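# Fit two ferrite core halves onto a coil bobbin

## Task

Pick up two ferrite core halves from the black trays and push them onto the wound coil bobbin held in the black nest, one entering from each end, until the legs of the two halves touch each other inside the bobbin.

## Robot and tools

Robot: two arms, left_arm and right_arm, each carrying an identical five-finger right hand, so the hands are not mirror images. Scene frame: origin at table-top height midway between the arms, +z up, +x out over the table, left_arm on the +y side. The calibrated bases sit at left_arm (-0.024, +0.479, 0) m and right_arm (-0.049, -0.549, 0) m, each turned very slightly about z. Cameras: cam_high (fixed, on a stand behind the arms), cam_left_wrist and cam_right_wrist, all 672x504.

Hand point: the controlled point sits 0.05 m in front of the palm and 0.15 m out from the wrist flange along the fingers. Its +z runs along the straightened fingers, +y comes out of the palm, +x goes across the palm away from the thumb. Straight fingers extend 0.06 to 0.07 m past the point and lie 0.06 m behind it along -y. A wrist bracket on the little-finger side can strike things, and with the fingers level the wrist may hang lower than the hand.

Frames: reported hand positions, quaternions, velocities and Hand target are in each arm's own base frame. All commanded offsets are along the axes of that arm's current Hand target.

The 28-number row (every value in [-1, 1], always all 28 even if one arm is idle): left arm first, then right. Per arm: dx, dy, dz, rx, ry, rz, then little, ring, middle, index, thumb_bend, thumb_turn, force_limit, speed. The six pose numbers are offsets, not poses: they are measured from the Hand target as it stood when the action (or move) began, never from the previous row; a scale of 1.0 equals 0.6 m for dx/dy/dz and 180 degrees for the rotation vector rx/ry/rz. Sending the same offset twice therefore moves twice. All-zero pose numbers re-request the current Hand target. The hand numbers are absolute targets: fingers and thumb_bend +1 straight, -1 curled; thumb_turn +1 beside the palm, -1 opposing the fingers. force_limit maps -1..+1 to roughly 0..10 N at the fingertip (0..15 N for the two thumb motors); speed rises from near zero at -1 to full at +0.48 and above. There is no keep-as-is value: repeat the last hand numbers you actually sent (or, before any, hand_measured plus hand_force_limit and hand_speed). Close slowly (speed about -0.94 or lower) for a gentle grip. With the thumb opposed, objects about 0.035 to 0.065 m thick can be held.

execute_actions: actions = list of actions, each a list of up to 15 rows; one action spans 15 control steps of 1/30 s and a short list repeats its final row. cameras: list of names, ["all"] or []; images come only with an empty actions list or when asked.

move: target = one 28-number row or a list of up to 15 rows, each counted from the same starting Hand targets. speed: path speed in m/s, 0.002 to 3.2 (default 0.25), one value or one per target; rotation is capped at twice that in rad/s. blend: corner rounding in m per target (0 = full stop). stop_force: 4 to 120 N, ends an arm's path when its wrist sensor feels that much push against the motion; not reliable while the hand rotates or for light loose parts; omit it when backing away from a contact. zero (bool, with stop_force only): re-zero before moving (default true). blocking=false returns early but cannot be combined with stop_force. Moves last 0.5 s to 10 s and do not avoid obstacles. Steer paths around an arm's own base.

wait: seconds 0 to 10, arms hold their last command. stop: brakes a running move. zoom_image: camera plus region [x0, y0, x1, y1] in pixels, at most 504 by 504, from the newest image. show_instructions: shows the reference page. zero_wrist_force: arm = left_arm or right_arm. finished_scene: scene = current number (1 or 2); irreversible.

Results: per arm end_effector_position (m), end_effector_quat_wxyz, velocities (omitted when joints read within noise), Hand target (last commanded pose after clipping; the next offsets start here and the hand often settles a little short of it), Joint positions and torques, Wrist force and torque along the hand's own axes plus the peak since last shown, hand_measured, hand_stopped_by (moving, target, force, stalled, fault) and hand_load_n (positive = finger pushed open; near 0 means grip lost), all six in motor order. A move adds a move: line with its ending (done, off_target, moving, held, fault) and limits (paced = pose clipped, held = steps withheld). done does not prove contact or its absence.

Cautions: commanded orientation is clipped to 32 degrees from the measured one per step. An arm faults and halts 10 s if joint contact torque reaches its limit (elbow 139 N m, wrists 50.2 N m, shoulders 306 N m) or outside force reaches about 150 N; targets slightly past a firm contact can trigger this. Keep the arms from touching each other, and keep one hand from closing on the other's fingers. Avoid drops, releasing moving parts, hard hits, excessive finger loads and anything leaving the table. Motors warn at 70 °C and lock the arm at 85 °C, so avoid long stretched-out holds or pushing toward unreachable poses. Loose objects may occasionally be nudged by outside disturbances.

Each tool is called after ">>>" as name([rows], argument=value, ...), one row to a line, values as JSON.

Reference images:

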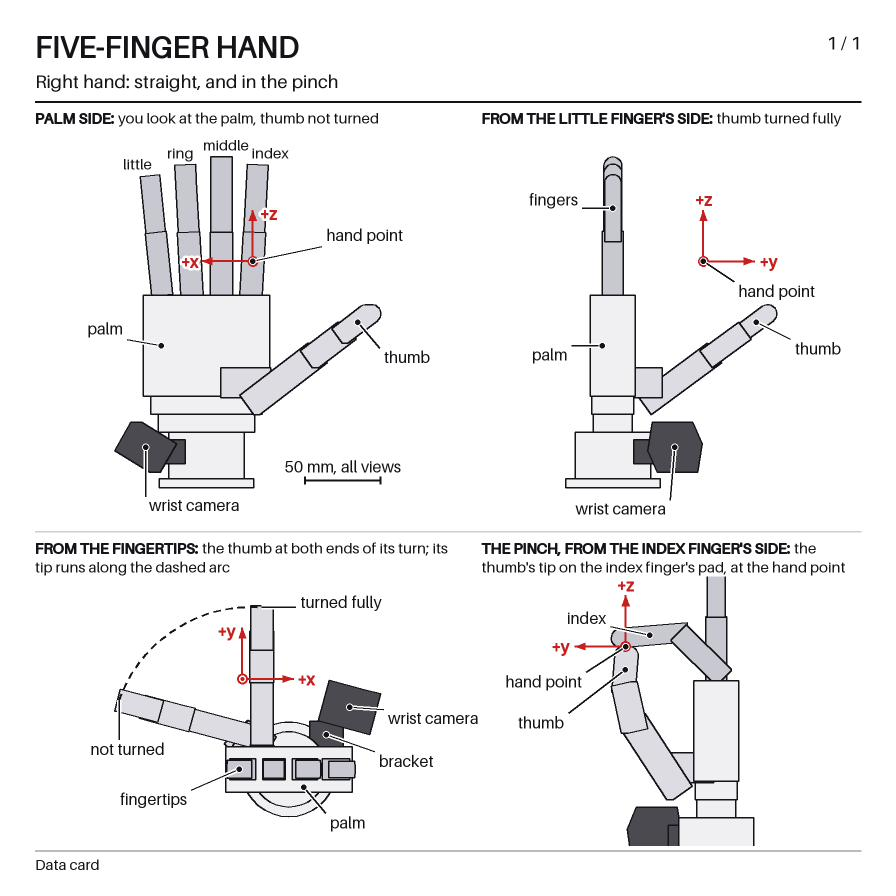

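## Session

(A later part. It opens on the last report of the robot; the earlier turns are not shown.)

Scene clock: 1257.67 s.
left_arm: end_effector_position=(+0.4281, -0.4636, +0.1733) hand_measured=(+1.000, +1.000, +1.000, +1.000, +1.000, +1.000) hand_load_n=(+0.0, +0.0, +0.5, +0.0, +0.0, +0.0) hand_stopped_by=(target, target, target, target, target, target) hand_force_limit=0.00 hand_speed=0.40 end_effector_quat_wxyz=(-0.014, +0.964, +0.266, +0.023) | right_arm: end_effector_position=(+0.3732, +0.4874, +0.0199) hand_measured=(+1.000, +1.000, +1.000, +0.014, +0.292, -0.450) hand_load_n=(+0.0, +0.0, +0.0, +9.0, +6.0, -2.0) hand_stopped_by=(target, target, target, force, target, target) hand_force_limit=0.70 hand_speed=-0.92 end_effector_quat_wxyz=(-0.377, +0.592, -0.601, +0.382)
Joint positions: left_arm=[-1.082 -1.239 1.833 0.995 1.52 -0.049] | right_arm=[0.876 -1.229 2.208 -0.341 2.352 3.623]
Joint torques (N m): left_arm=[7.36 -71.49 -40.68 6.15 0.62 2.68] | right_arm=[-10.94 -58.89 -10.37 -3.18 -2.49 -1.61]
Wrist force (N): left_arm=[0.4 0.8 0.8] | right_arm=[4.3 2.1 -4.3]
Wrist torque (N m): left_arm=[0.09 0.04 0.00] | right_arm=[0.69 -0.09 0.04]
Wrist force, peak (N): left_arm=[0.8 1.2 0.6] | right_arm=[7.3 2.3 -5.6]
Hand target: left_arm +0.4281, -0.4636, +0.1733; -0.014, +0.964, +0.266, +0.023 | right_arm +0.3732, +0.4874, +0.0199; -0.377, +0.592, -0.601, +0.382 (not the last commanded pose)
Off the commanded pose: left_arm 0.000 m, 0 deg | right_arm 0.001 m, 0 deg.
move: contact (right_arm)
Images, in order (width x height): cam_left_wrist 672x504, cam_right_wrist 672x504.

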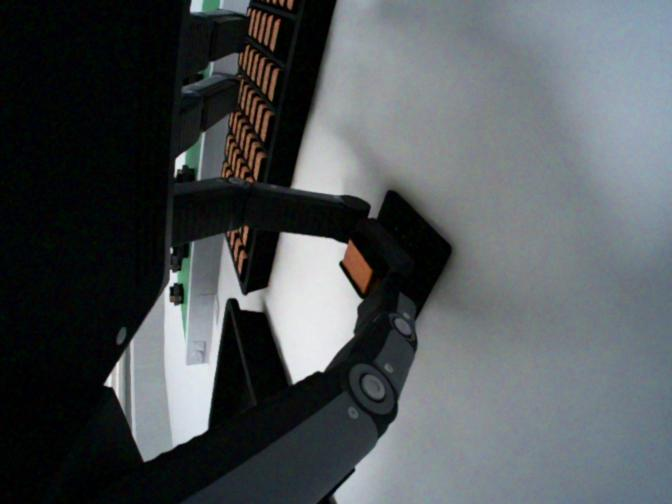

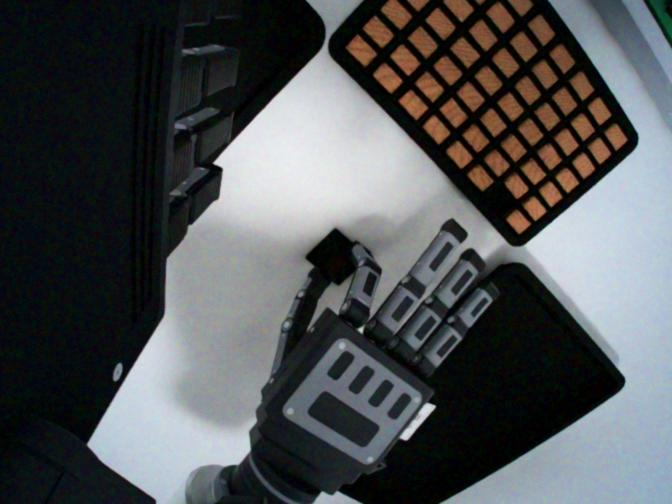

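>>> move(target=[0,0,0,0,0,0,1,1,1,1,1,1,0.0,0.4,0.0,0,0,0,0,0,1,1,1,0.35,0.29,-0.45,0.7,-0.3], speed=0.02)

>>> move(target=[0,0,0,0,0,0,1,1,1,1,1,1,0.0,0.4,0.0008,0.0013,-0.0027,0,0,0,1,1,1,0.35,0.29,-0.45,0.7,-0.3], speed=0.02, cameras=["cam_left_wrist","cam_right_wrist"])

>>> zoom_image(camera="cam_left_wrist", region=[320, 190, 440, 310])

Scene clock: 1262.67 s.
left_arm: end_effector_position=(+0.4281, -0.4636, +0.1733) hand_measured=(+1.000, +1.000, +1.000, +1.000, +1.000, +1.000) hand_load_n=(+0.0, +0.0, +0.0, +0.0, +0.0, +0.0) hand_stopped_by=(target, target, target, target, target, target) hand_force_limit=0.00 hand_speed=0.40 end_effector_quat_wxyz=(-0.014, +0.964, +0.266, +0.023) | right_arm: end_effector_position=(+0.3732, +0.4874, +0.0198) hand_measured=(+1.000, +1.000, +1.000, +0.350, +0.292, -0.450) hand_load_n=(+0.0, +0.0, +0.0, +0.0, +3.0, -1.5) hand_stopped_by=(target, target, target, target, target, target) hand_force_limit=0.70 hand_speed=-0.30 end_effector_quat_wxyz=(-0.377, +0.592, -0.601, +0.382)
Joint positions: left_arm=[-1.082 -1.239 1.833 0.995 1.52 -0.049] | right_arm=[0.876 -1.229 2.208 -0.341 2.352 3.623]
Joint torques (N m): left_arm=[8.64 -72.63 -41.25 6.5 0.69 2.98] | right_arm=[-9.85 -58.29 -15.82 -2.61 -0.15 -1.21]
Wrist force (N): left_arm=[0.4 0.9 0.7] | right_arm=[2.5 4.2 -9.7]
Wrist torque (N m): left_arm=[0.12 0.04 -0.01] | right_arm=[0.65 -0.18 0.06]
Wrist force, peak (N): left_arm=[1.0 1.1 0.7] | right_arm=[2.5 3.8 -10.0]
Hand target: left_arm +0.4281, -0.4636, +0.1733; -0.014, +0.964, +0.266, +0.023 | right_arm +0.3732, +0.4874, +0.0199; -0.377, +0.592, -0.601, +0.382
Off the commanded pose: left_arm 0.000 m, 0 deg | right_arm 0.000 m, 0 deg.
move: done

Scene clock: 1263.37 s.
left_arm: end_effector_position=(+0.4281, -0.4636, +0.1733) hand_measured=(+1.000, +1.000, +1.000, +1.000, +1.000, +1.000) hand_load_n=(+0.0, +0.0, +0.0, +0.0, +0.0, +0.0) hand_stopped_by=(target, target, target, target, target, target) hand_force_limit=0.00 hand_speed=0.40 end_effector_quat_wxyz=(-0.014, +0.964, +0.266, +0.023) | right_arm: end_effector_position=(+0.3715, +0.4870, +0.0198) hand_measured=(+1.000, +1.000, +1.000, +0.350, +0.290, -0.450) hand_load_n=(+0.0, +0.0, +0.0, +0.0, +0.0, +0.0) hand_stopped_by=(target, target, target, target, target, target) hand_force_limit=0.70 hand_speed=-0.30 end_effector_quat_wxyz=(-0.377, +0.592, -0.601, +0.382)
Joint positions: left_arm=[-1.082 -1.239 1.833 0.995 1.52 -0.049] | right_arm=[0.878 -1.23 2.209 -0.34 2.354 3.625]
Joint torques (N m): left_arm=[7.3 -71.75 -41.63 6.51 0.64 2.75] | right_arm=[13.12 -59.2 -7.64 5.14 3.05 2.41]
Wrist force (N): left_arm=[0.6 0.8 0.6] | right_arm=[1.2 3.2 -2.0]
Wrist torque (N m): left_arm=[0.11 0.00 0.01] | right_arm=[0.66 -0.14 0.04]
Wrist force, peak (N): left_arm=[0.8 1.1 0.8] | right_arm=[2.1 3.9 -10.1]
Hand target: left_arm +0.4281, -0.4636, +0.1733; -0.014, +0.964, +0.266, +0.023 | right_arm +0.3714, +0.4870, +0.0198; -0.377, +0.592, -0.601, +0.382
Off the commanded pose: left_arm 0.000 m, 0 deg | right_arm 0.000 m, 0 deg.
move: done
Images, in order (width x height): cam_left_wrist 672x504, cam_right_wrist 672x504.

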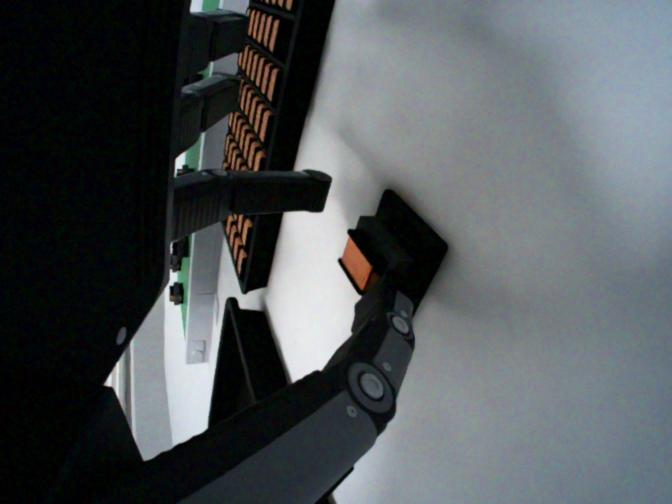

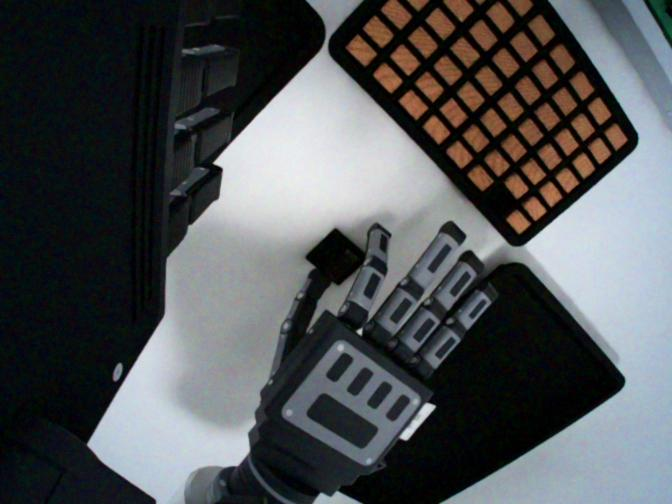

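Scaled by 4.200 from the camera's 672x504 image, which has a finer 960x720 frame.

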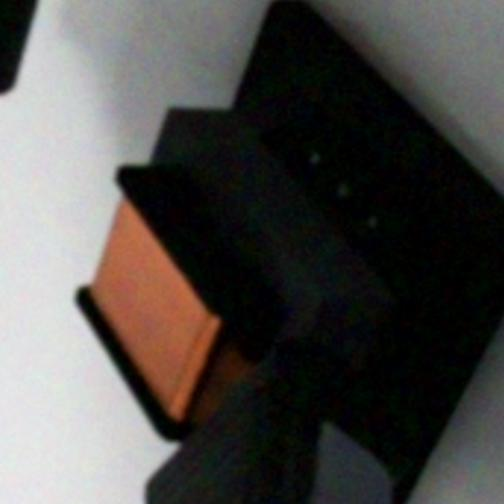

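>>> move(target=[0,0,0,0,0,0,1,1,1,1,1,1,0.0,0.4,0,-0.0604,-0.0282,0,0,0,1,1,1,0.35,0.29,-0.45,0.7,-0.3], speed=0.04, stop_force=4)

>>> move([
  [0,0,0,0,0,0,1,1,1,1,1,1,0.0,0.4,0,-0.151,-0.0704,0,0,0,1,1,1,0.35,0.29,-0.45,0.7,-0.3],
  [0,0,0,0,0,0,1,1,1,1,1,1,0.0,0.4,0.6,-0.2,-0.09,0,0,0,1,1,1,0.35,0.29,-0.45,0.7,-0.3],
], speed=0.25, blend=0.03, cameras=["all"])

Scene clock: 1283.70 s.
left_arm: end_effector_position=(+0.4281, -0.4636, +0.1733) hand_measured=(+1.000, +1.000, +1.000, +1.000, +1.000, +1.000) hand_load_n=(+0.0, +0.0, +0.0, +0.0, +0.0, +0.0) hand_stopped_by=(target, target, target, target, target, target) hand_force_limit=0.00 hand_speed=0.40 end_effector_quat_wxyz=(-0.014, +0.964, +0.266, +0.023) | right_arm: end_effector_position=(+0.3714, +0.4870, +0.0395) hand_measured=(+1.000, +1.000, +1.000, +0.350, +0.290, -0.450) hand_load_n=(+0.0, +0.0, +0.0, +0.0, +0.5, +0.0) hand_stopped_by=(target, target, target, target, target, target) hand_force_limit=0.70 hand_speed=-0.30 end_effector_quat_wxyz=(-0.377, +0.592, -0.601, +0.382)
Joint positions: left_arm=[-1.082 -1.239 1.833 0.995 1.52 -0.049] | right_arm=[0.879 -1.262 2.202 -0.3 2.354 3.625]
Joint torques (N m): left_arm=[6.17 -73.21 -40.91 6.74 0.63 2.76] | right_arm=[10.38 -40.06 -9.97 -2.54 2.56 -0.05]
Wrist force (N): left_arm=[0.7 0.8 0.5] | right_arm=[0.9 3.6 -1.7]
Wrist torque (N m): left_arm=[0.11 0.01 0.01] | right_arm=[0.70 -0.10 0.03]
Wrist force, peak (N): left_arm=[0.4 1.1 1.2] | right_arm=[1.1 3.8 -2.3]
Hand target: left_arm +0.4281, -0.4636, +0.1733; -0.014, +0.964, +0.266, +0.023 | right_arm +0.3714, +0.4870, +0.0395; -0.377, +0.592, -0.601, +0.382 (not the last commanded pose)
Off the commanded pose: left_arm 0.000 m, 0 deg | right_arm 0.020 m, 0 deg.
move: held (right_arm; a check stopped the path); limits=held
pose unreachable (right arm): on one or more control steps of this call, first in action 0 (counted from 0), this arm could not follow its commanded pose, so it was not sent that pose on those steps. It may still have moved: this result reports where it is.
cause: moving toward the commanded pose would bring a part of the arm too close to another arm (a part of this arm just beyond joint 3 (elbow) and a part of the left arm just beyond its joint 3 (elbow), at the place that arm is still heading or pushing toward).

Scene clock: 1284.20 s.
left_arm: end_effector_position=(+0.4281, -0.4636, +0.1733) hand_measured=(+1.000, +1.000, +1.000, +1.000, +1.000, +1.000) hand_load_n=(+0.0, +0.0, +0.0, +0.0, +0.0, +0.0) hand_stopped_by=(target, target, target, target, target, target) hand_force_limit=0.00 hand_speed=0.40 end_effector_quat_wxyz=(-0.014, +0.964, +0.266, +0.023) | right_arm: end_effector_position=(+0.3714, +0.4870, +0.0397) hand_measured=(+1.000, +1.000, +1.000, +0.350, +0.290, -0.450) hand_load_n=(+0.0, +0.0, +0.0, +0.0, +0.0, +0.0) hand_stopped_by=(target, target, target, target, target, target) hand_force_limit=0.70 hand_speed=-0.30 end_effector_quat_wxyz=(-0.377, +0.592, -0.601, +0.382)
Joint positions: left_arm=[-1.082 -1.239 1.833 0.995 1.52 -0.049] | right_arm=[0.879 -1.263 2.202 -0.3 2.354 3.625]
Joint torques (N m): left_arm=[7.43 -72.89 -40.49 6.32 0.52 2.39] | right_arm=[9.03 -41 -17.76 -2.46 2.63 -0.34]
Wrist force (N): left_arm=[0.6 0.8 0.7] | right_arm=[1.1 3.5 -2.2]
Wrist torque (N m): left_arm=[0.11 0.01 0.01] | right_arm=[0.71 -0.11 0.03]
Wrist force, peak (N): left_arm=[0.8 0.9 0.8] | right_arm=[1.1 3.6 -2.4]
Hand target: left_arm +0.4281, -0.4636, +0.1733; -0.014, +0.964, +0.266, +0.023 | right_arm +0.3714, +0.4870, +0.0396; -0.377, +0.592, -0.601, +0.382 (not the last commanded pose)
Off the commanded pose: left_arm 0.000 m, 0 deg | right_arm 0.383 m, 0 deg.
move: held (right_arm; a check stopped the path); path passed 0 of 2 targets; limits=held
pose unreachable (right arm): on one or more control steps of this call, first in action 0 (counted from 0), this arm could not follow its commanded pose, so it was not sent that pose on those steps. It may still have moved: this result reports where it is.
cause: moving toward the commanded pose would bring a part of the arm too close to another arm (a part of this arm just beyond joint 3 (elbow) and a part of the left arm just beyond its joint 3 (elbow), at the place that arm is still heading or pushing toward).

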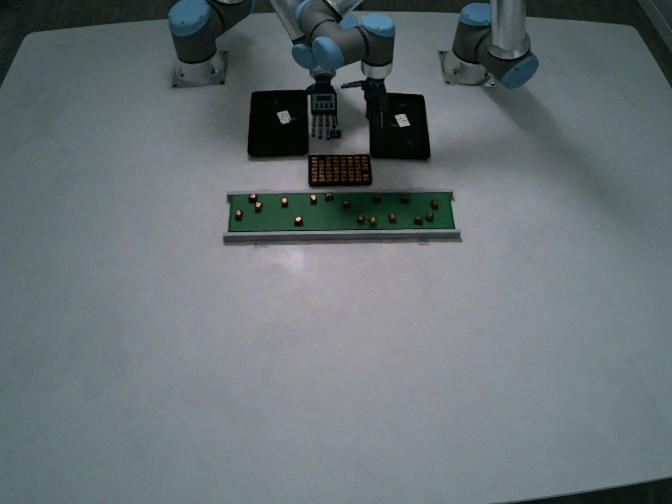

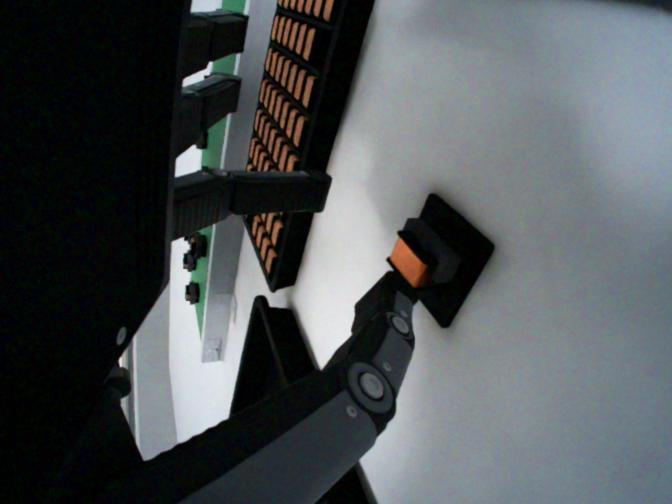

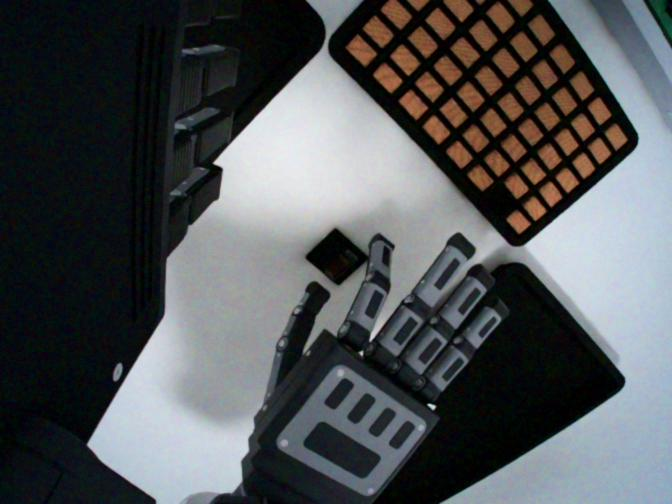

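>>> move(target=[0.179,-0.289,-0.154,0,0,0,1,1,1,0.3,0.29,-0.45,0.0,0.4,0,0,0,0,0,0,1,1,1,0.35,0.29,-0.45,0.7,-0.3], speed=0.25)

>>> move([
  [0,0,0,0,0,0,1,1,1,0.3,0.29,-0.45,0.0,0.4,0,-0.0604,-0.0282,0,0,0,1,1,1,0.35,0.29,-0.45,0.7,-0.3],
  [0,0,0,0,0,0,1,1,1,0.3,0.29,-0.45,0.0,0.4,0.6,-0.2,-0.09,0,0,0,1,1,1,0.35,0.29,-0.45,0.7,-0.3],
], speed=[0.06,0.25], cameras=["all"])

Scene clock: 1317.23 s.
left_arm: end_effector_position=(+0.4278, -0.2636, +0.2736) hand_measured=(+1.000, +1.000, +1.000, +0.300, +0.290, -0.450) hand_load_n=(+0.0, +0.0, +0.0, +0.0, +0.0, +0.0) hand_stopped_by=(target, target, target, target, target, target) hand_force_limit=0.00 hand_speed=0.40 end_effector_quat_wxyz=(-0.014, +0.964, +0.266, +0.023) | right_arm: end_effector_position=(+0.3714, +0.4870, +0.0396) hand_measured=(+1.000, +1.000, +1.000, +0.350, +0.290, -0.450) hand_load_n=(+0.0, +0.0, -0.5, +0.0, +0.0, +0.0) hand_stopped_by=(target, target, target, target, target, target) hand_force_limit=0.70 hand_speed=-0.30 end_effector_quat_wxyz=(-0.377, +0.592, -0.601, +0.382)
Joint positions: left_arm=[-0.85 -1.515 1.968 1.123 1.517 0.183] | right_arm=[0.879 -1.263 2.202 -0.3 2.354 3.625]
Joint torques (N m): left_arm=[11.88 -56.54 -29.11 7.39 1.6 3.42] | right_arm=[9.42 -39.92 -10.06 -2.58 2.43 0.08]
Wrist force (N): left_arm=[0.7 0.7 0.3] | right_arm=[1.1 3.8 -2.0]
Wrist torque (N m): left_arm=[0.08 -0.05 0.01] | right_arm=[0.74 -0.13 0.04]
Wrist force, peak (N): left_arm=[0.0 1.8 1.5] | right_arm=[1.2 3.7 -2.5]
Hand target: left_arm +0.4278, -0.2634, +0.2737; -0.014, +0.964, +0.266, +0.023 | right_arm +0.3714, +0.4870, +0.0396; -0.377, +0.592, -0.601, +0.382
Off the commanded pose: left_arm 0.000 m, 0 deg | right_arm 0.000 m, 0 deg.
move: done

Scene clock: 1321.40 s.
left_arm: end_effector_position=(+0.4278, -0.2634, +0.2737) hand_measured=(+1.000, +1.000, +1.000, +0.300, +0.290, -0.450) hand_load_n=(+0.0, +0.0, +0.0, +0.0, -0.5, +0.0) hand_stopped_by=(target, target, target, target, target, target) hand_force_limit=0.00 hand_speed=0.40 end_effector_quat_wxyz=(-0.014, +0.964, +0.266, +0.023) | right_arm: end_effector_position=(+0.3686, +0.1272, +0.1710) hand_measured=(+1.000, +1.000, +1.000, +0.350, +0.290, -0.450) hand_load_n=(+0.0, +0.0, +0.0, +0.0, +0.0, +0.0) hand_stopped_by=(target, target, target, target, target, target) hand_force_limit=0.70 hand_speed=-0.30 end_effector_quat_wxyz=(-0.377, +0.592, -0.601, +0.383)
Joint positions: left_arm=[-0.849 -1.515 1.968 1.123 1.517 0.183] | right_arm=[-0.704 -2.351 2.662 0.233 0.957 2.806]
Joint torques (N m): left_arm=[8.99 -52.22 -34.51 7.32 1.69 3.41] | right_arm=[-12.6 10.12 -25.38 4.63 -3.49 -1.29]
Wrist force (N): left_arm=[0.7 1.0 0.4] | right_arm=[1.1 3.8 -2.1]
Wrist torque (N m): left_arm=[0.12 -0.05 0.03] | right_arm=[0.76 -0.09 0.27]
Wrist force, peak (N): left_arm=[0.8 1.1 0.8] | right_arm=[1.1 3.9 -2.5]
Hand target: left_arm +0.4278, -0.2634, +0.2737; -0.014, +0.964, +0.266, +0.023 | right_arm +0.3683, +0.1269, +0.1710; -0.377, +0.592, -0.601, +0.382
Off the commanded pose: left_arm 0.000 m, 0 deg | right_arm 0.000 m, 0 deg.
move: done

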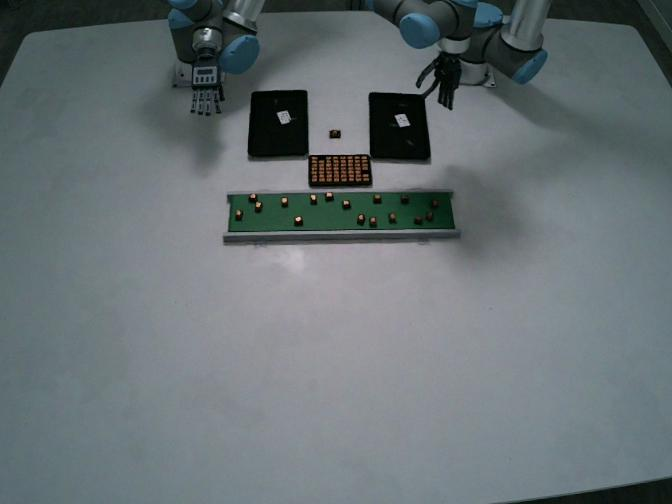

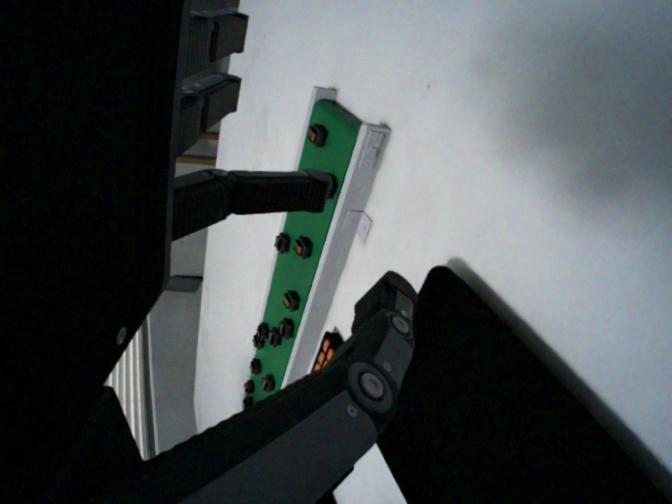

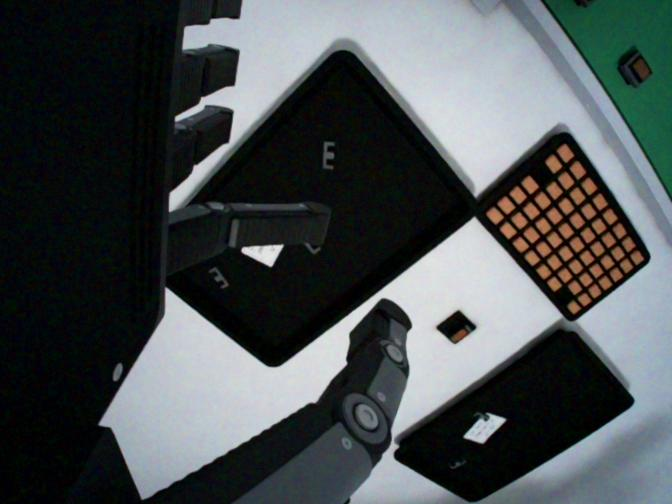

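>>> move([
  [-0.0417,-0.0192,0.03,0.2946,0.2180,0.3640,1,1,1,0.3,0.29,-0.45,0.0,0.4,0,0,0,0,0,0,1,1,1,0.35,0.29,-0.45,0.7,-0.3],
  [-0.0417,-0.0192,0.255,0.2946,0.2180,0.3640,1,1,1,0.3,0.29,-0.45,0.0,0.4,0,0,0,0,0,0,1,1,1,0.35,0.29,-0.45,0.7,-0.3],
], speed=0.3, cameras=["cam_high","cam_right_wrist"])

Scene clock: 1337.07 s.
left_arm: end_effector_position=(+0.4061, -0.2603, +0.1200) hand_measured=(+1.000, +1.000, +1.000, +0.300, +0.290, -0.450) hand_load_n=(+0.0, +0.0, +0.0, +0.0, +0.0, +0.0) hand_stopped_by=(target, target, target, target, target, target) hand_force_limit=0.00 hand_speed=0.40 end_effector_quat_wxyz=(-0.501, +0.786, -0.304, +0.194) | right_arm: end_effector_position=(+0.3686, +0.1272, +0.1710) hand_measured=(+1.000, +1.000, +1.000, +0.350, +0.290, -0.450) hand_load_n=(+0.0, +0.0, +0.0, +0.0, +0.0, +0.0) hand_stopped_by=(target, target, target, target, target, target) hand_force_limit=0.70 hand_speed=-0.30 end_effector_quat_wxyz=(-0.377, +0.592, -0.601, +0.383)
Joint positions: left_arm=[-1.339 -1.03 2.138 1.346 0.726 0.552] | right_arm=[-0.705 -2.351 2.662 0.234 0.957 2.805]
Joint torques (N m): left_arm=[10.36 -52.23 -24.54 -0.22 -3 3.55] | right_arm=[-12.56 10 -25.62 4.49 -3.34 -1.72]
Wrist force (N): left_arm=[0.2 0.4 0.1] | right_arm=[1.1 3.6 -2.3]
Wrist torque (N m): left_arm=[0.15 0.00 -0.09] | right_arm=[0.73 -0.08 0.26]
Wrist force, peak (N): left_arm=[0.5 1.7 0.5] | right_arm=[1.3 4.0 -2.3]
Hand target: left_arm +0.4061, -0.2603, +0.1198; -0.501, +0.786, -0.304, +0.194 | right_arm +0.3686, +0.1272, +0.1710; -0.377, +0.592, -0.601, +0.383
Off the commanded pose: left_arm 0.000 m, 0 deg | right_arm 0.000 m, 0 deg.
move: done
Images, in order (width x height): cam_high 672x504, cam_right_wrist 672x504.

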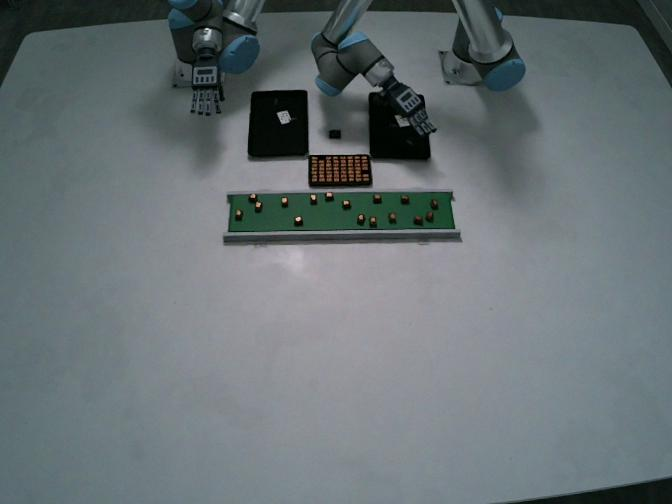

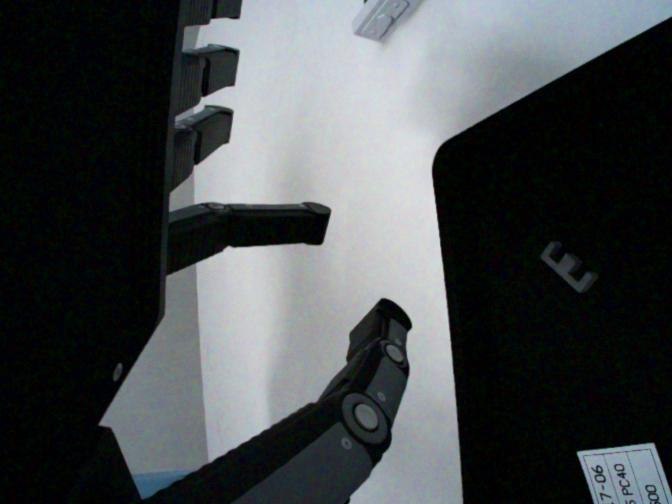

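>>> zoom_image(camera="cam_right_wrist", region=[520, 220, 620, 310])

Scaled by 5.040 from the camera's 672x504 image, which has a finer 960x720 frame.

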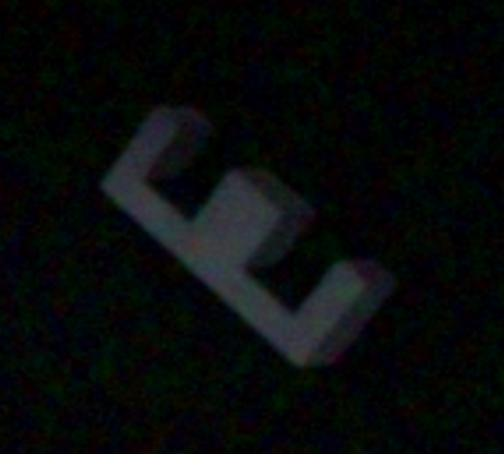

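>>> move(target=[-0.0078,0.106,0.0478,0,0.0277,0.0129,1,1,1,0.3,0.29,-0.45,0.0,0.4,0,0,0,0,0,0,1,1,1,0.35,0.29,-0.45,0.7,-0.3], speed=0.15, cameras=["cam_high","cam_right_wrist"])

>>> zoom_image(camera="cam_right_wrist", region=[320, 200, 480, 320])

Scene clock: 1354.97 s.
left_arm: end_effector_position=(+0.4021, -0.2578, +0.0502) hand_measured=(+1.000, +1.000, +1.000, +0.300, +0.290, -0.450) hand_load_n=(+0.0, +0.0, +0.0, +0.0, +0.0, +0.0) hand_stopped_by=(target, target, target, target, target, target) hand_force_limit=0.00 hand_speed=0.40 end_effector_quat_wxyz=(-0.492, +0.771, -0.342, +0.218) | right_arm: end_effector_position=(+0.3686, +0.1272, +0.1710) hand_measured=(+1.000, +1.000, +1.000, +0.350, +0.290, -0.450) hand_load_n=(-0.5, -0.5, +0.0, +0.0, +0.0, -0.5) hand_stopped_by=(target, target, target, target, target, target) hand_force_limit=0.70 hand_speed=-0.30 end_effector_quat_wxyz=(-0.377, +0.592, -0.601, +0.383)
Joint positions: left_arm=[-1.375 -0.926 2.174 1.159 0.681 0.613] | right_arm=[-0.705 -2.351 2.662 0.234 0.957 2.805]
Joint torques (N m): left_arm=[-10.54 -55.17 -2.6 -0.72 -3 3.84] | right_arm=[-11.48 10.57 -25.64 4.35 -3.09 -1.48]
Wrist force (N): left_arm=[0.6 -0.1 0.3] | right_arm=[1.2 3.5 -2.3]
Wrist torque (N m): left_arm=[0.06 -0.04 -0.06] | right_arm=[0.71 -0.11 0.26]
Wrist force, peak (N): left_arm=[0.2 1.1 0.6] | right_arm=[1.2 3.8 -2.4]
Hand target: left_arm +0.4021, -0.2578, +0.0501; -0.492, +0.771, -0.342, +0.218 | right_arm +0.3686, +0.1272, +0.1710; -0.377, +0.592, -0.601, +0.383
Off the commanded pose: left_arm 0.000 m, 0 deg | right_arm 0.000 m, 0 deg.
move: done
Images, in order (width x height): cam_high 672x504, cam_right_wrist 672x504.

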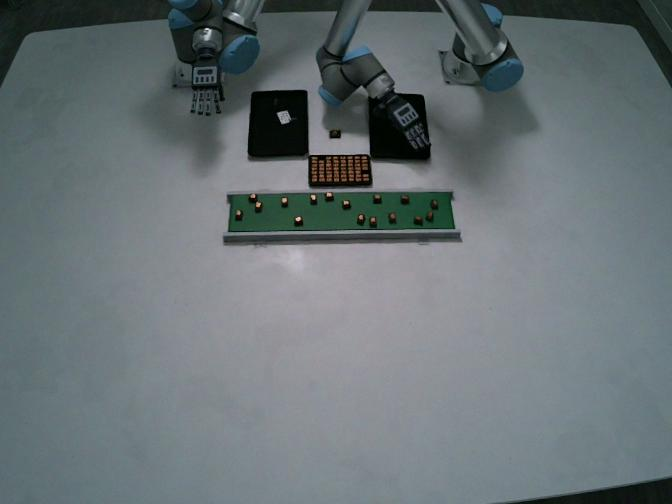

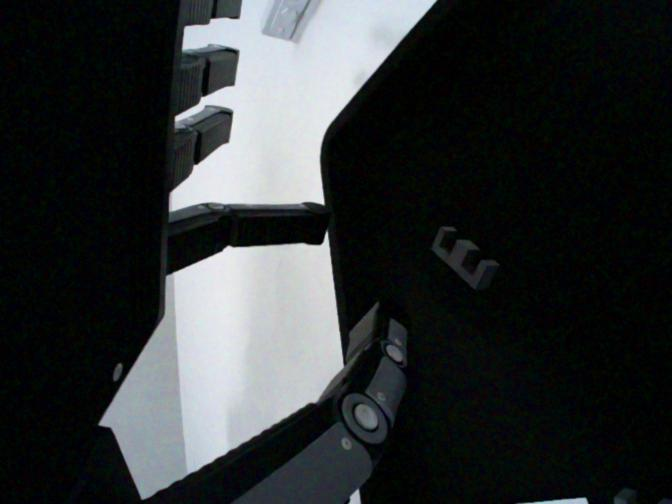

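Scaled by 3.150 from the camera's 672x504 image, which has a finer 960x720 frame.

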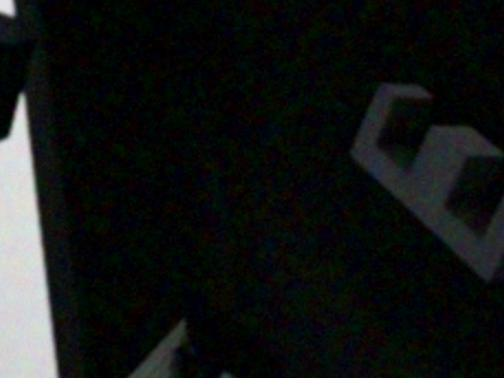

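>>> move(target=[-0.0007,0.036,0.0093,0,0,0,1,1,1,0.3,0.29,-0.45,0.0,0.4,0,0,0,0,0,0,1,1,1,0.35,0.29,-0.45,0.7,-0.3], speed=0.05, stop_force=4, cameras=["cam_right_wrist"])

>>> zoom_image(camera="cam_right_wrist", region=[300, 190, 460, 320])

Scene clock: 1366.33 s.
left_arm: end_effector_position=(+0.3988, -0.2602, +0.0281) hand_measured=(+1.000, +1.000, +1.000, +0.300, +0.290, -0.450) hand_load_n=(+0.0, +0.0, -0.5, +0.0, +0.0, +0.0) hand_stopped_by=(target, target, target, target, target, target) hand_force_limit=0.00 hand_speed=0.40 end_effector_quat_wxyz=(-0.492, +0.771, -0.342, +0.218) | right_arm: end_effector_position=(+0.3686, +0.1272, +0.1710) hand_measured=(+1.000, +1.000, +1.000, +0.350, +0.290, -0.450) hand_load_n=(+0.0, +0.0, +0.0, +0.0, +0.0, +0.0) hand_stopped_by=(target, target, target, target, target, target) hand_force_limit=0.70 hand_speed=-0.30 end_effector_quat_wxyz=(-0.377, +0.592, -0.601, +0.383)
Joint positions: left_arm=[-1.383 -0.884 2.169 1.127 0.686 0.605] | right_arm=[-0.705 -2.351 2.662 0.234 0.957 2.805]
Joint torques (N m): left_arm=[-9.77 -54.66 -16.9 -0.48 0.68 -3.23] | right_arm=[-11.65 11.66 -26 4.12 -3.22 -1.57]
Wrist force (N): left_arm=[0.4 0.1 0.4] | right_arm=[0.8 3.7 -1.9]
Wrist torque (N m): left_arm=[0.08 -0.01 0.09] | right_arm=[0.73 -0.05 0.25]
Wrist force, peak (N): left_arm=[0.9 0.1 0.7] | right_arm=[1.1 3.9 -2.3]
Hand target: left_arm +0.3988, -0.2602, +0.0281; -0.492, +0.771, -0.342, +0.218 | right_arm +0.3686, +0.1272, +0.1710; -0.377, +0.592, -0.601, +0.383
Off the commanded pose: left_arm 0.000 m, 0 deg | right_arm 0.000 m, 0 deg.
move: done
Images, in order (width x height): cam_right_wrist 672x504.

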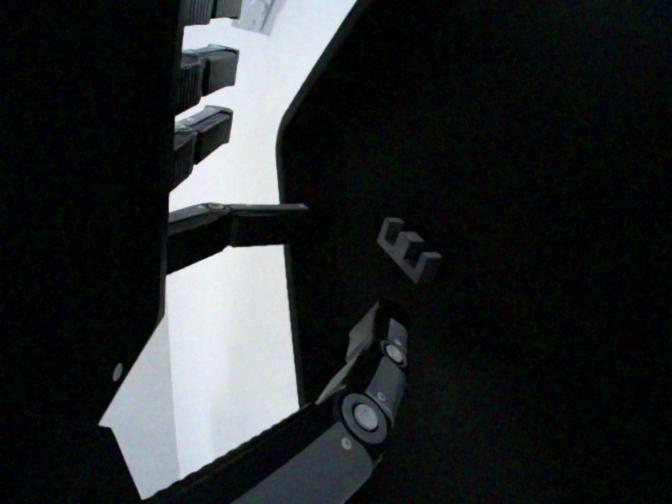

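Scaled by 3.150 from the camera's 672x504 image, which has a finer 960x720 frame.

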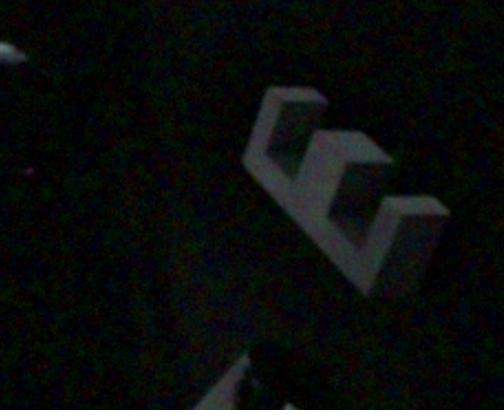

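>>> move(target=[0.0015,0.0108,0.0025,0,-0.007,-0.0033,1,1,1,0.3,0.29,-0.45,0.0,0.4,0,0,0,0,0,0,1,1,1,0.35,0.29,-0.45,0.7,-0.3], speed=0.02, stop_force=4, cameras=["cam_right_wrist"])

>>> zoom_image(camera="cam_right_wrist", region=[300, 190, 460, 320])

Scene clock: 1375.27 s.
left_arm: end_effector_position=(+0.3984, -0.2618, +0.0216) hand_measured=(+1.000, +1.000, +1.000, +0.300, +0.290, -0.450) hand_load_n=(+0.0, +0.0, +0.0, +0.0, +0.0, +0.0) hand_stopped_by=(target, target, target, target, target, target) hand_force_limit=0.00 hand_speed=0.40 end_effector_quat_wxyz=(-0.494, +0.775, -0.332, +0.212) | right_arm: end_effector_position=(+0.3686, +0.1272, +0.1710) hand_measured=(+1.000, +1.000, +1.000, +0.350, +0.290, -0.450) hand_load_n=(+0.0, +0.0, +0.0, +0.0, +0.0, +0.0) hand_stopped_by=(target, target, target, target, target, target) hand_force_limit=0.70 hand_speed=-0.30 end_effector_quat_wxyz=(-0.377, +0.592, -0.601, +0.383)
Joint positions: left_arm=[-1.377 -0.867 2.157 1.137 0.7 0.586] | right_arm=[-0.705 -2.351 2.662 0.234 0.957 2.805]
Joint torques (N m): left_arm=[8.34 -59.45 -16.3 7.3 0.75 -3.41] | right_arm=[-12.15 12.25 -26.31 4.46 -3.13 -1.42]
Wrist force (N): left_arm=[0.4 0.0 0.3] | right_arm=[0.8 3.6 -2.3]
Wrist torque (N m): left_arm=[0.07 -0.02 0.11] | right_arm=[0.73 -0.04 0.25]
Wrist force, peak (N): left_arm=[0.7 0.1 0.7] | right_arm=[0.8 3.9 -2.5]
Hand target: left_arm +0.3984, -0.2618, +0.0216; -0.494, +0.775, -0.332, +0.212 | right_arm +0.3686, +0.1272, +0.1710; -0.377, +0.592, -0.601, +0.383
Off the commanded pose: left_arm 0.000 m, 0 deg | right_arm 0.000 m, 0 deg.
move: done
Images, in order (width x height): cam_right_wrist 672x504.

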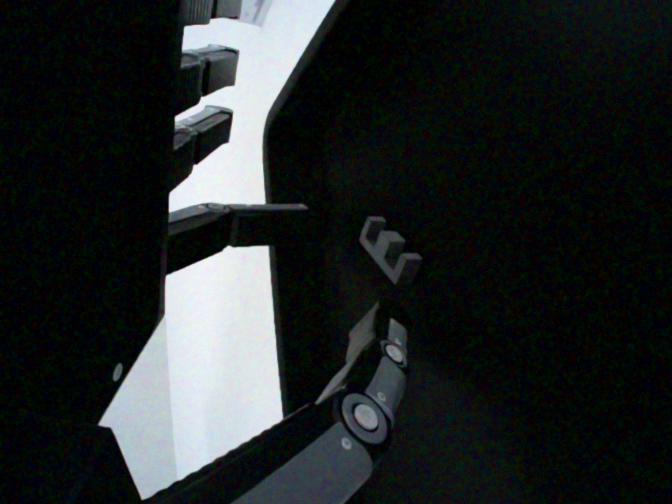

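Scaled by 3.150 from the camera's 672x504 image, which has a finer 960x720 frame.

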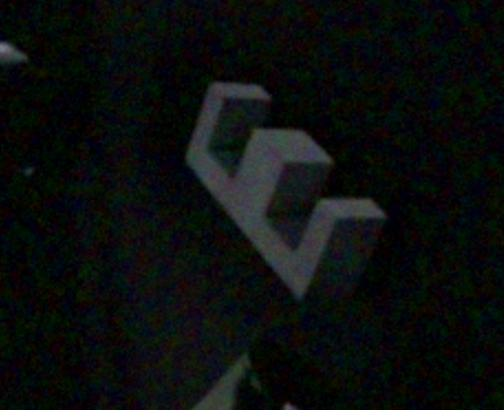

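>>> move(target=[0.0,0.00604,0.0028,0,0,0,1,1,1,0.3,0.29,-0.45,0.0,0.4,0,0,0,0,0,0,1,1,1,0.35,0.29,-0.45,0.7,-0.3], speed=0.008, stop_force=4, cameras=["cam_right_wrist"])

>>> zoom_image(camera="cam_right_wrist", region=[300, 190, 460, 320])

Scene clock: 1382.47 s.
left_arm: end_effector_position=(+0.3984, -0.2618, +0.0176) hand_measured=(+1.000, +1.000, +1.000, +0.300, +0.290, -0.450) hand_load_n=(+0.0, +0.0, +0.0, +0.0, +0.0, +0.0) hand_stopped_by=(target, target, target, target, target, target) hand_force_limit=0.00 hand_speed=0.40 end_effector_quat_wxyz=(-0.494, +0.775, -0.332, +0.212) | right_arm: end_effector_position=(+0.3686, +0.1272, +0.1710) hand_measured=(+1.000, +1.000, +1.000, +0.350, +0.290, -0.450) hand_load_n=(+0.0, +0.0, +0.0, +0.0, +0.0, -0.5) hand_stopped_by=(target, target, target, target, target, target) hand_force_limit=0.70 hand_speed=-0.30 end_effector_quat_wxyz=(-0.377, +0.592, -0.601, +0.383)
Joint positions: left_arm=[-1.377 -0.859 2.156 1.13 0.7 0.586] | right_arm=[-0.705 -2.351 2.662 0.234 0.957 2.805]
Joint torques (N m): left_arm=[-1.34 -55.01 -16.05 -0.16 0.57 -3.27] | right_arm=[-12.31 10.87 -26.43 4.2 -2.96 -1.59]
Wrist force (N): left_arm=[0.5 0.0 0.3] | right_arm=[1.2 3.7 -2.1]
Wrist torque (N m): left_arm=[0.07 -0.03 0.12] | right_arm=[0.75 -0.10 0.27]
Wrist force, peak (N): left_arm=[0.8 0.2 0.5] | right_arm=[0.8 3.9 -2.5]
Hand target: left_arm +0.3984, -0.2618, +0.0176; -0.494, +0.775, -0.332, +0.212 | right_arm +0.3686, +0.1272, +0.1710; -0.377, +0.592, -0.601, +0.383
Off the commanded pose: left_arm 0.000 m, 0 deg | right_arm 0.000 m, 0 deg.
move: done
Images, in order (width x height): cam_right_wrist 672x504.

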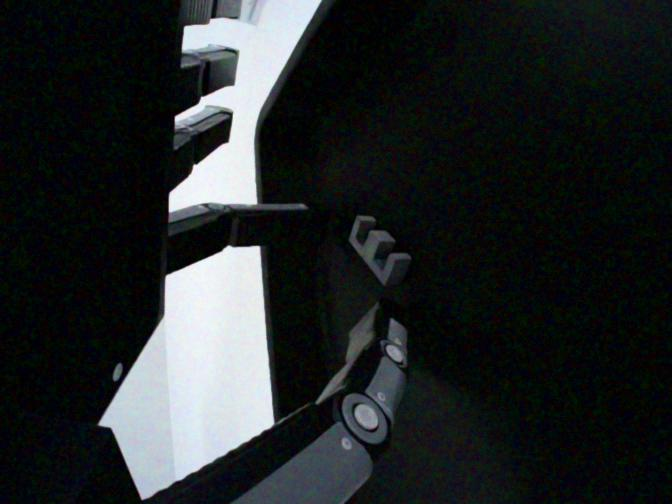

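Scaled by 3.150 from the camera's 672x504 image, which has a finer 960x720 frame.

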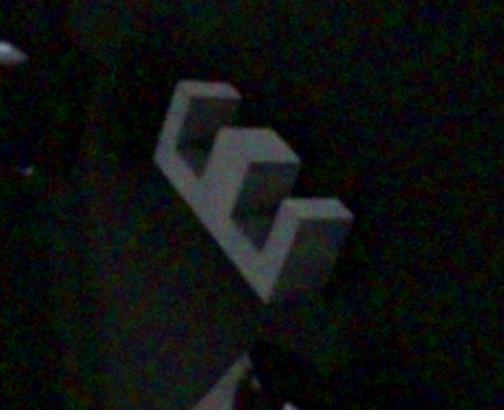

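>>> move(target=[0.0,0.00604,0.0028,0,0,0,1,1,1,0.3,0.29,-0.45,0.0,0.4,0,0,0,0,0,0,1,1,1,0.35,0.29,-0.45,0.7,-0.3], speed=0.006, stop_force=4, cameras=["cam_right_wrist"])

>>> zoom_image(camera="cam_right_wrist", region=[300, 190, 460, 320])

Scene clock: 1386.53 s.
left_arm: end_effector_position=(+0.3984, -0.2618, +0.0161) hand_measured=(+1.000, +1.000, +1.000, +0.300, +0.290, -0.450) hand_load_n=(-0.5, +0.0, +0.0, +0.0, -2.0, +1.0) hand_stopped_by=(target, target, target, target, target, target) hand_force_limit=0.00 hand_speed=0.40 end_effector_quat_wxyz=(-0.494, +0.775, -0.332, +0.212) | right_arm: end_effector_position=(+0.3686, +0.1272, +0.1710) hand_measured=(+1.000, +1.000, +1.000, +0.350, +0.290, -0.450) hand_load_n=(+0.0, +0.0, +0.0, +0.0, +0.0, +0.0) hand_stopped_by=(target, target, target, target, target, target) hand_force_limit=0.70 hand_speed=-0.30 end_effector_quat_wxyz=(-0.377, +0.592, -0.601, +0.383)
Joint positions: left_arm=[-1.377 -0.856 2.156 1.128 0.7 0.586] | right_arm=[-0.705 -2.351 2.662 0.234 0.957 2.805]
Joint torques (N m): left_arm=[-1.76 -75.89 -0.75 6.47 0.26 -2.47] | right_arm=[-11.68 11.21 -25.97 4.18 -3.1 -1.44]
Wrist force (N): left_arm=[0.5 -3.3 -2.7] | right_arm=[1.0 3.5 -2.3]
Wrist torque (N m): left_arm=[-0.03 -0.06 0.13] | right_arm=[0.72 -0.08 0.26]
Wrist force, peak (N): left_arm=[0.3 -4.4 -4.5] | right_arm=[1.2 3.8 -2.6]
Hand target: left_arm +0.3984, -0.2618, +0.0161; -0.494, +0.775, -0.332, +0.212 (not the last commanded pose) | right_arm +0.3686, +0.1272, +0.1710; -0.377, +0.592, -0.601, +0.383
Off the commanded pose: left_arm 0.003 m, 0 deg | right_arm 0.000 m, 0 deg.
move: contact (left_arm)
Images, in order (width x height): cam_right_wrist 672x504.

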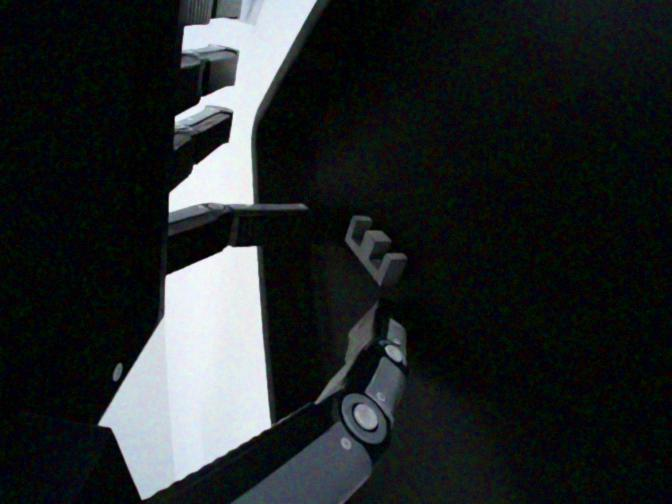

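Scaled by 3.150 from the camera's 672x504 image, which has a finer 960x720 frame.

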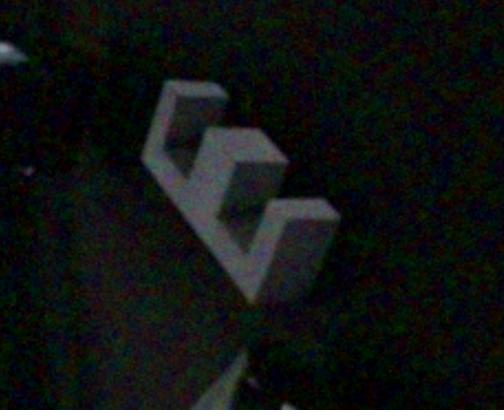

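>>> move(target=[0.0,-0.0009,-0.0004,0,0,0,1,1,1,0.3,0.29,-0.45,0.0,0.4,0,0,0,0,0,0,1,1,1,0.35,0.29,-0.45,0.7,-0.3], speed=0.02)

>>> move(target=[0.0,0,0,0,0,0,1,1,1,-0.4,0.29,-0.45,0.1,-0.92,0,0,0,0,0,0,1,1,1,0.35,0.29,-0.45,0.7,-0.3], cameras=["cam_right_wrist"])

>>> zoom_image(camera="cam_right_wrist", region=[300, 190, 460, 320])

Scene clock: 1396.37 s.
left_arm: end_effector_position=(+0.3984, -0.2618, +0.0167) hand_measured=(+1.000, +1.000, +1.000, +0.300, +0.290, -0.450) hand_load_n=(+0.0, +0.0, +0.0, +0.0, -0.5, +0.0) hand_stopped_by=(target, target, target, target, target, target) hand_force_limit=0.00 hand_speed=0.40 end_effector_quat_wxyz=(-0.494, +0.775, -0.332, +0.212) | right_arm: end_effector_position=(+0.3686, +0.1272, +0.1710) hand_measured=(+1.000, +1.000, +1.000, +0.350, +0.290, -0.450) hand_load_n=(+0.0, -0.5, +0.0, +0.0, +0.0, +0.0) hand_stopped_by=(target, target, target, target, target, target) hand_force_limit=0.70 hand_speed=-0.30 end_effector_quat_wxyz=(-0.377, +0.592, -0.601, +0.383)
Joint positions: left_arm=[-1.377 -0.857 2.156 1.129 0.7 0.586] | right_arm=[-0.705 -2.351 2.662 0.234 0.957 2.805]
Joint torques (N m): left_arm=[3.29 -76.22 0.27 7.18 -0.56 -1.49] | right_arm=[-11.8 11.37 -26.46 4.28 -2.89 -1.5]
Wrist force (N): left_arm=[0.7 -0.3 0.1] | right_arm=[0.7 3.6 -2.1]
Wrist torque (N m): left_arm=[0.08 -0.07 0.14] | right_arm=[0.73 -0.03 0.24]
Wrist force, peak (N): left_arm=[0.4 -3.6 -2.9] | right_arm=[1.1 3.8 -2.6]
Hand target: left_arm +0.3984, -0.2618, +0.0167; -0.494, +0.775, -0.332, +0.212 | right_arm +0.3686, +0.1272, +0.1710; -0.377, +0.592, -0.601, +0.383
Off the commanded pose: left_arm 0.000 m, 0 deg | right_arm 0.000 m, 0 deg.
move: done

Scene clock: 1399.47 s.
left_arm: end_effector_position=(+0.3984, -0.2618, +0.0167) hand_measured=(+1.000, +1.000, +1.000, -0.334, +0.290, -0.450) hand_load_n=(+0.0, +0.0, +0.0, +5.5, +1.5, +0.0) hand_stopped_by=(target, target, target, force, target, target) hand_force_limit=0.10 hand_speed=-0.92 end_effector_quat_wxyz=(-0.494, +0.775, -0.332, +0.212) | right_arm: end_effector_position=(+0.3686, +0.1272, +0.1710) hand_measured=(+1.000, +1.000, +1.000, +0.350, +0.290, -0.450) hand_load_n=(+0.0, +0.0, +0.0, +0.0, +0.0, +0.0) hand_stopped_by=(target, target, target, target, target, target) hand_force_limit=0.70 hand_speed=-0.30 end_effector_quat_wxyz=(-0.377, +0.592, -0.601, +0.383)
Joint positions: left_arm=[-1.377 -0.857 2.156 1.129 0.7 0.586] | right_arm=[-0.705 -2.351 2.662 0.234 0.957 2.805]
Joint torques (N m): left_arm=[10.45 -72.38 -5.28 2.08 -2.38 2.73] | right_arm=[-11.72 10.66 -25.72 3.89 -2.79 -1.27]
Wrist force (N): left_arm=[0.4 -0.9 0.3] | right_arm=[1.0 3.3 -2.3]
Wrist torque (N m): left_arm=[0.05 0.00 0.10] | right_arm=[0.68 -0.08 0.25]
Wrist force, peak (N): left_arm=[0.6 -3.7 0.1] | right_arm=[1.0 4.0 -2.2]
Hand target: left_arm +0.3984, -0.2618, +0.0167; -0.494, +0.775, -0.332, +0.212 | right_arm +0.3686, +0.1272, +0.1710; -0.377, +0.592, -0.601, +0.383
Off the commanded pose: left_arm 0.000 m, 0 deg | right_arm 0.000 m, 0 deg.
move: done
Images, in order (width x height): cam_right_wrist 672x504.

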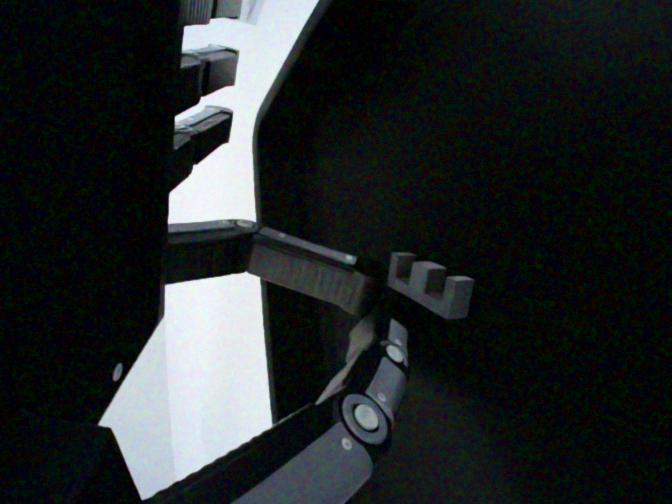

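Scaled by 3.150 from the camera's 672x504 image, which has a finer 960x720 frame.

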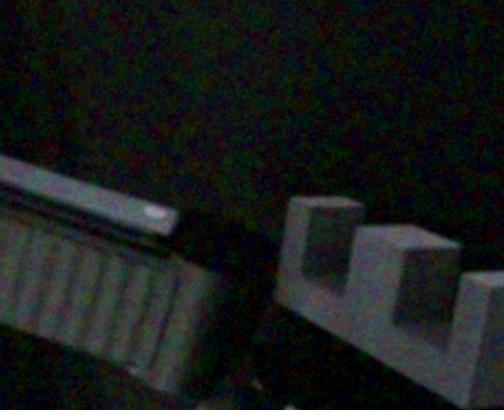

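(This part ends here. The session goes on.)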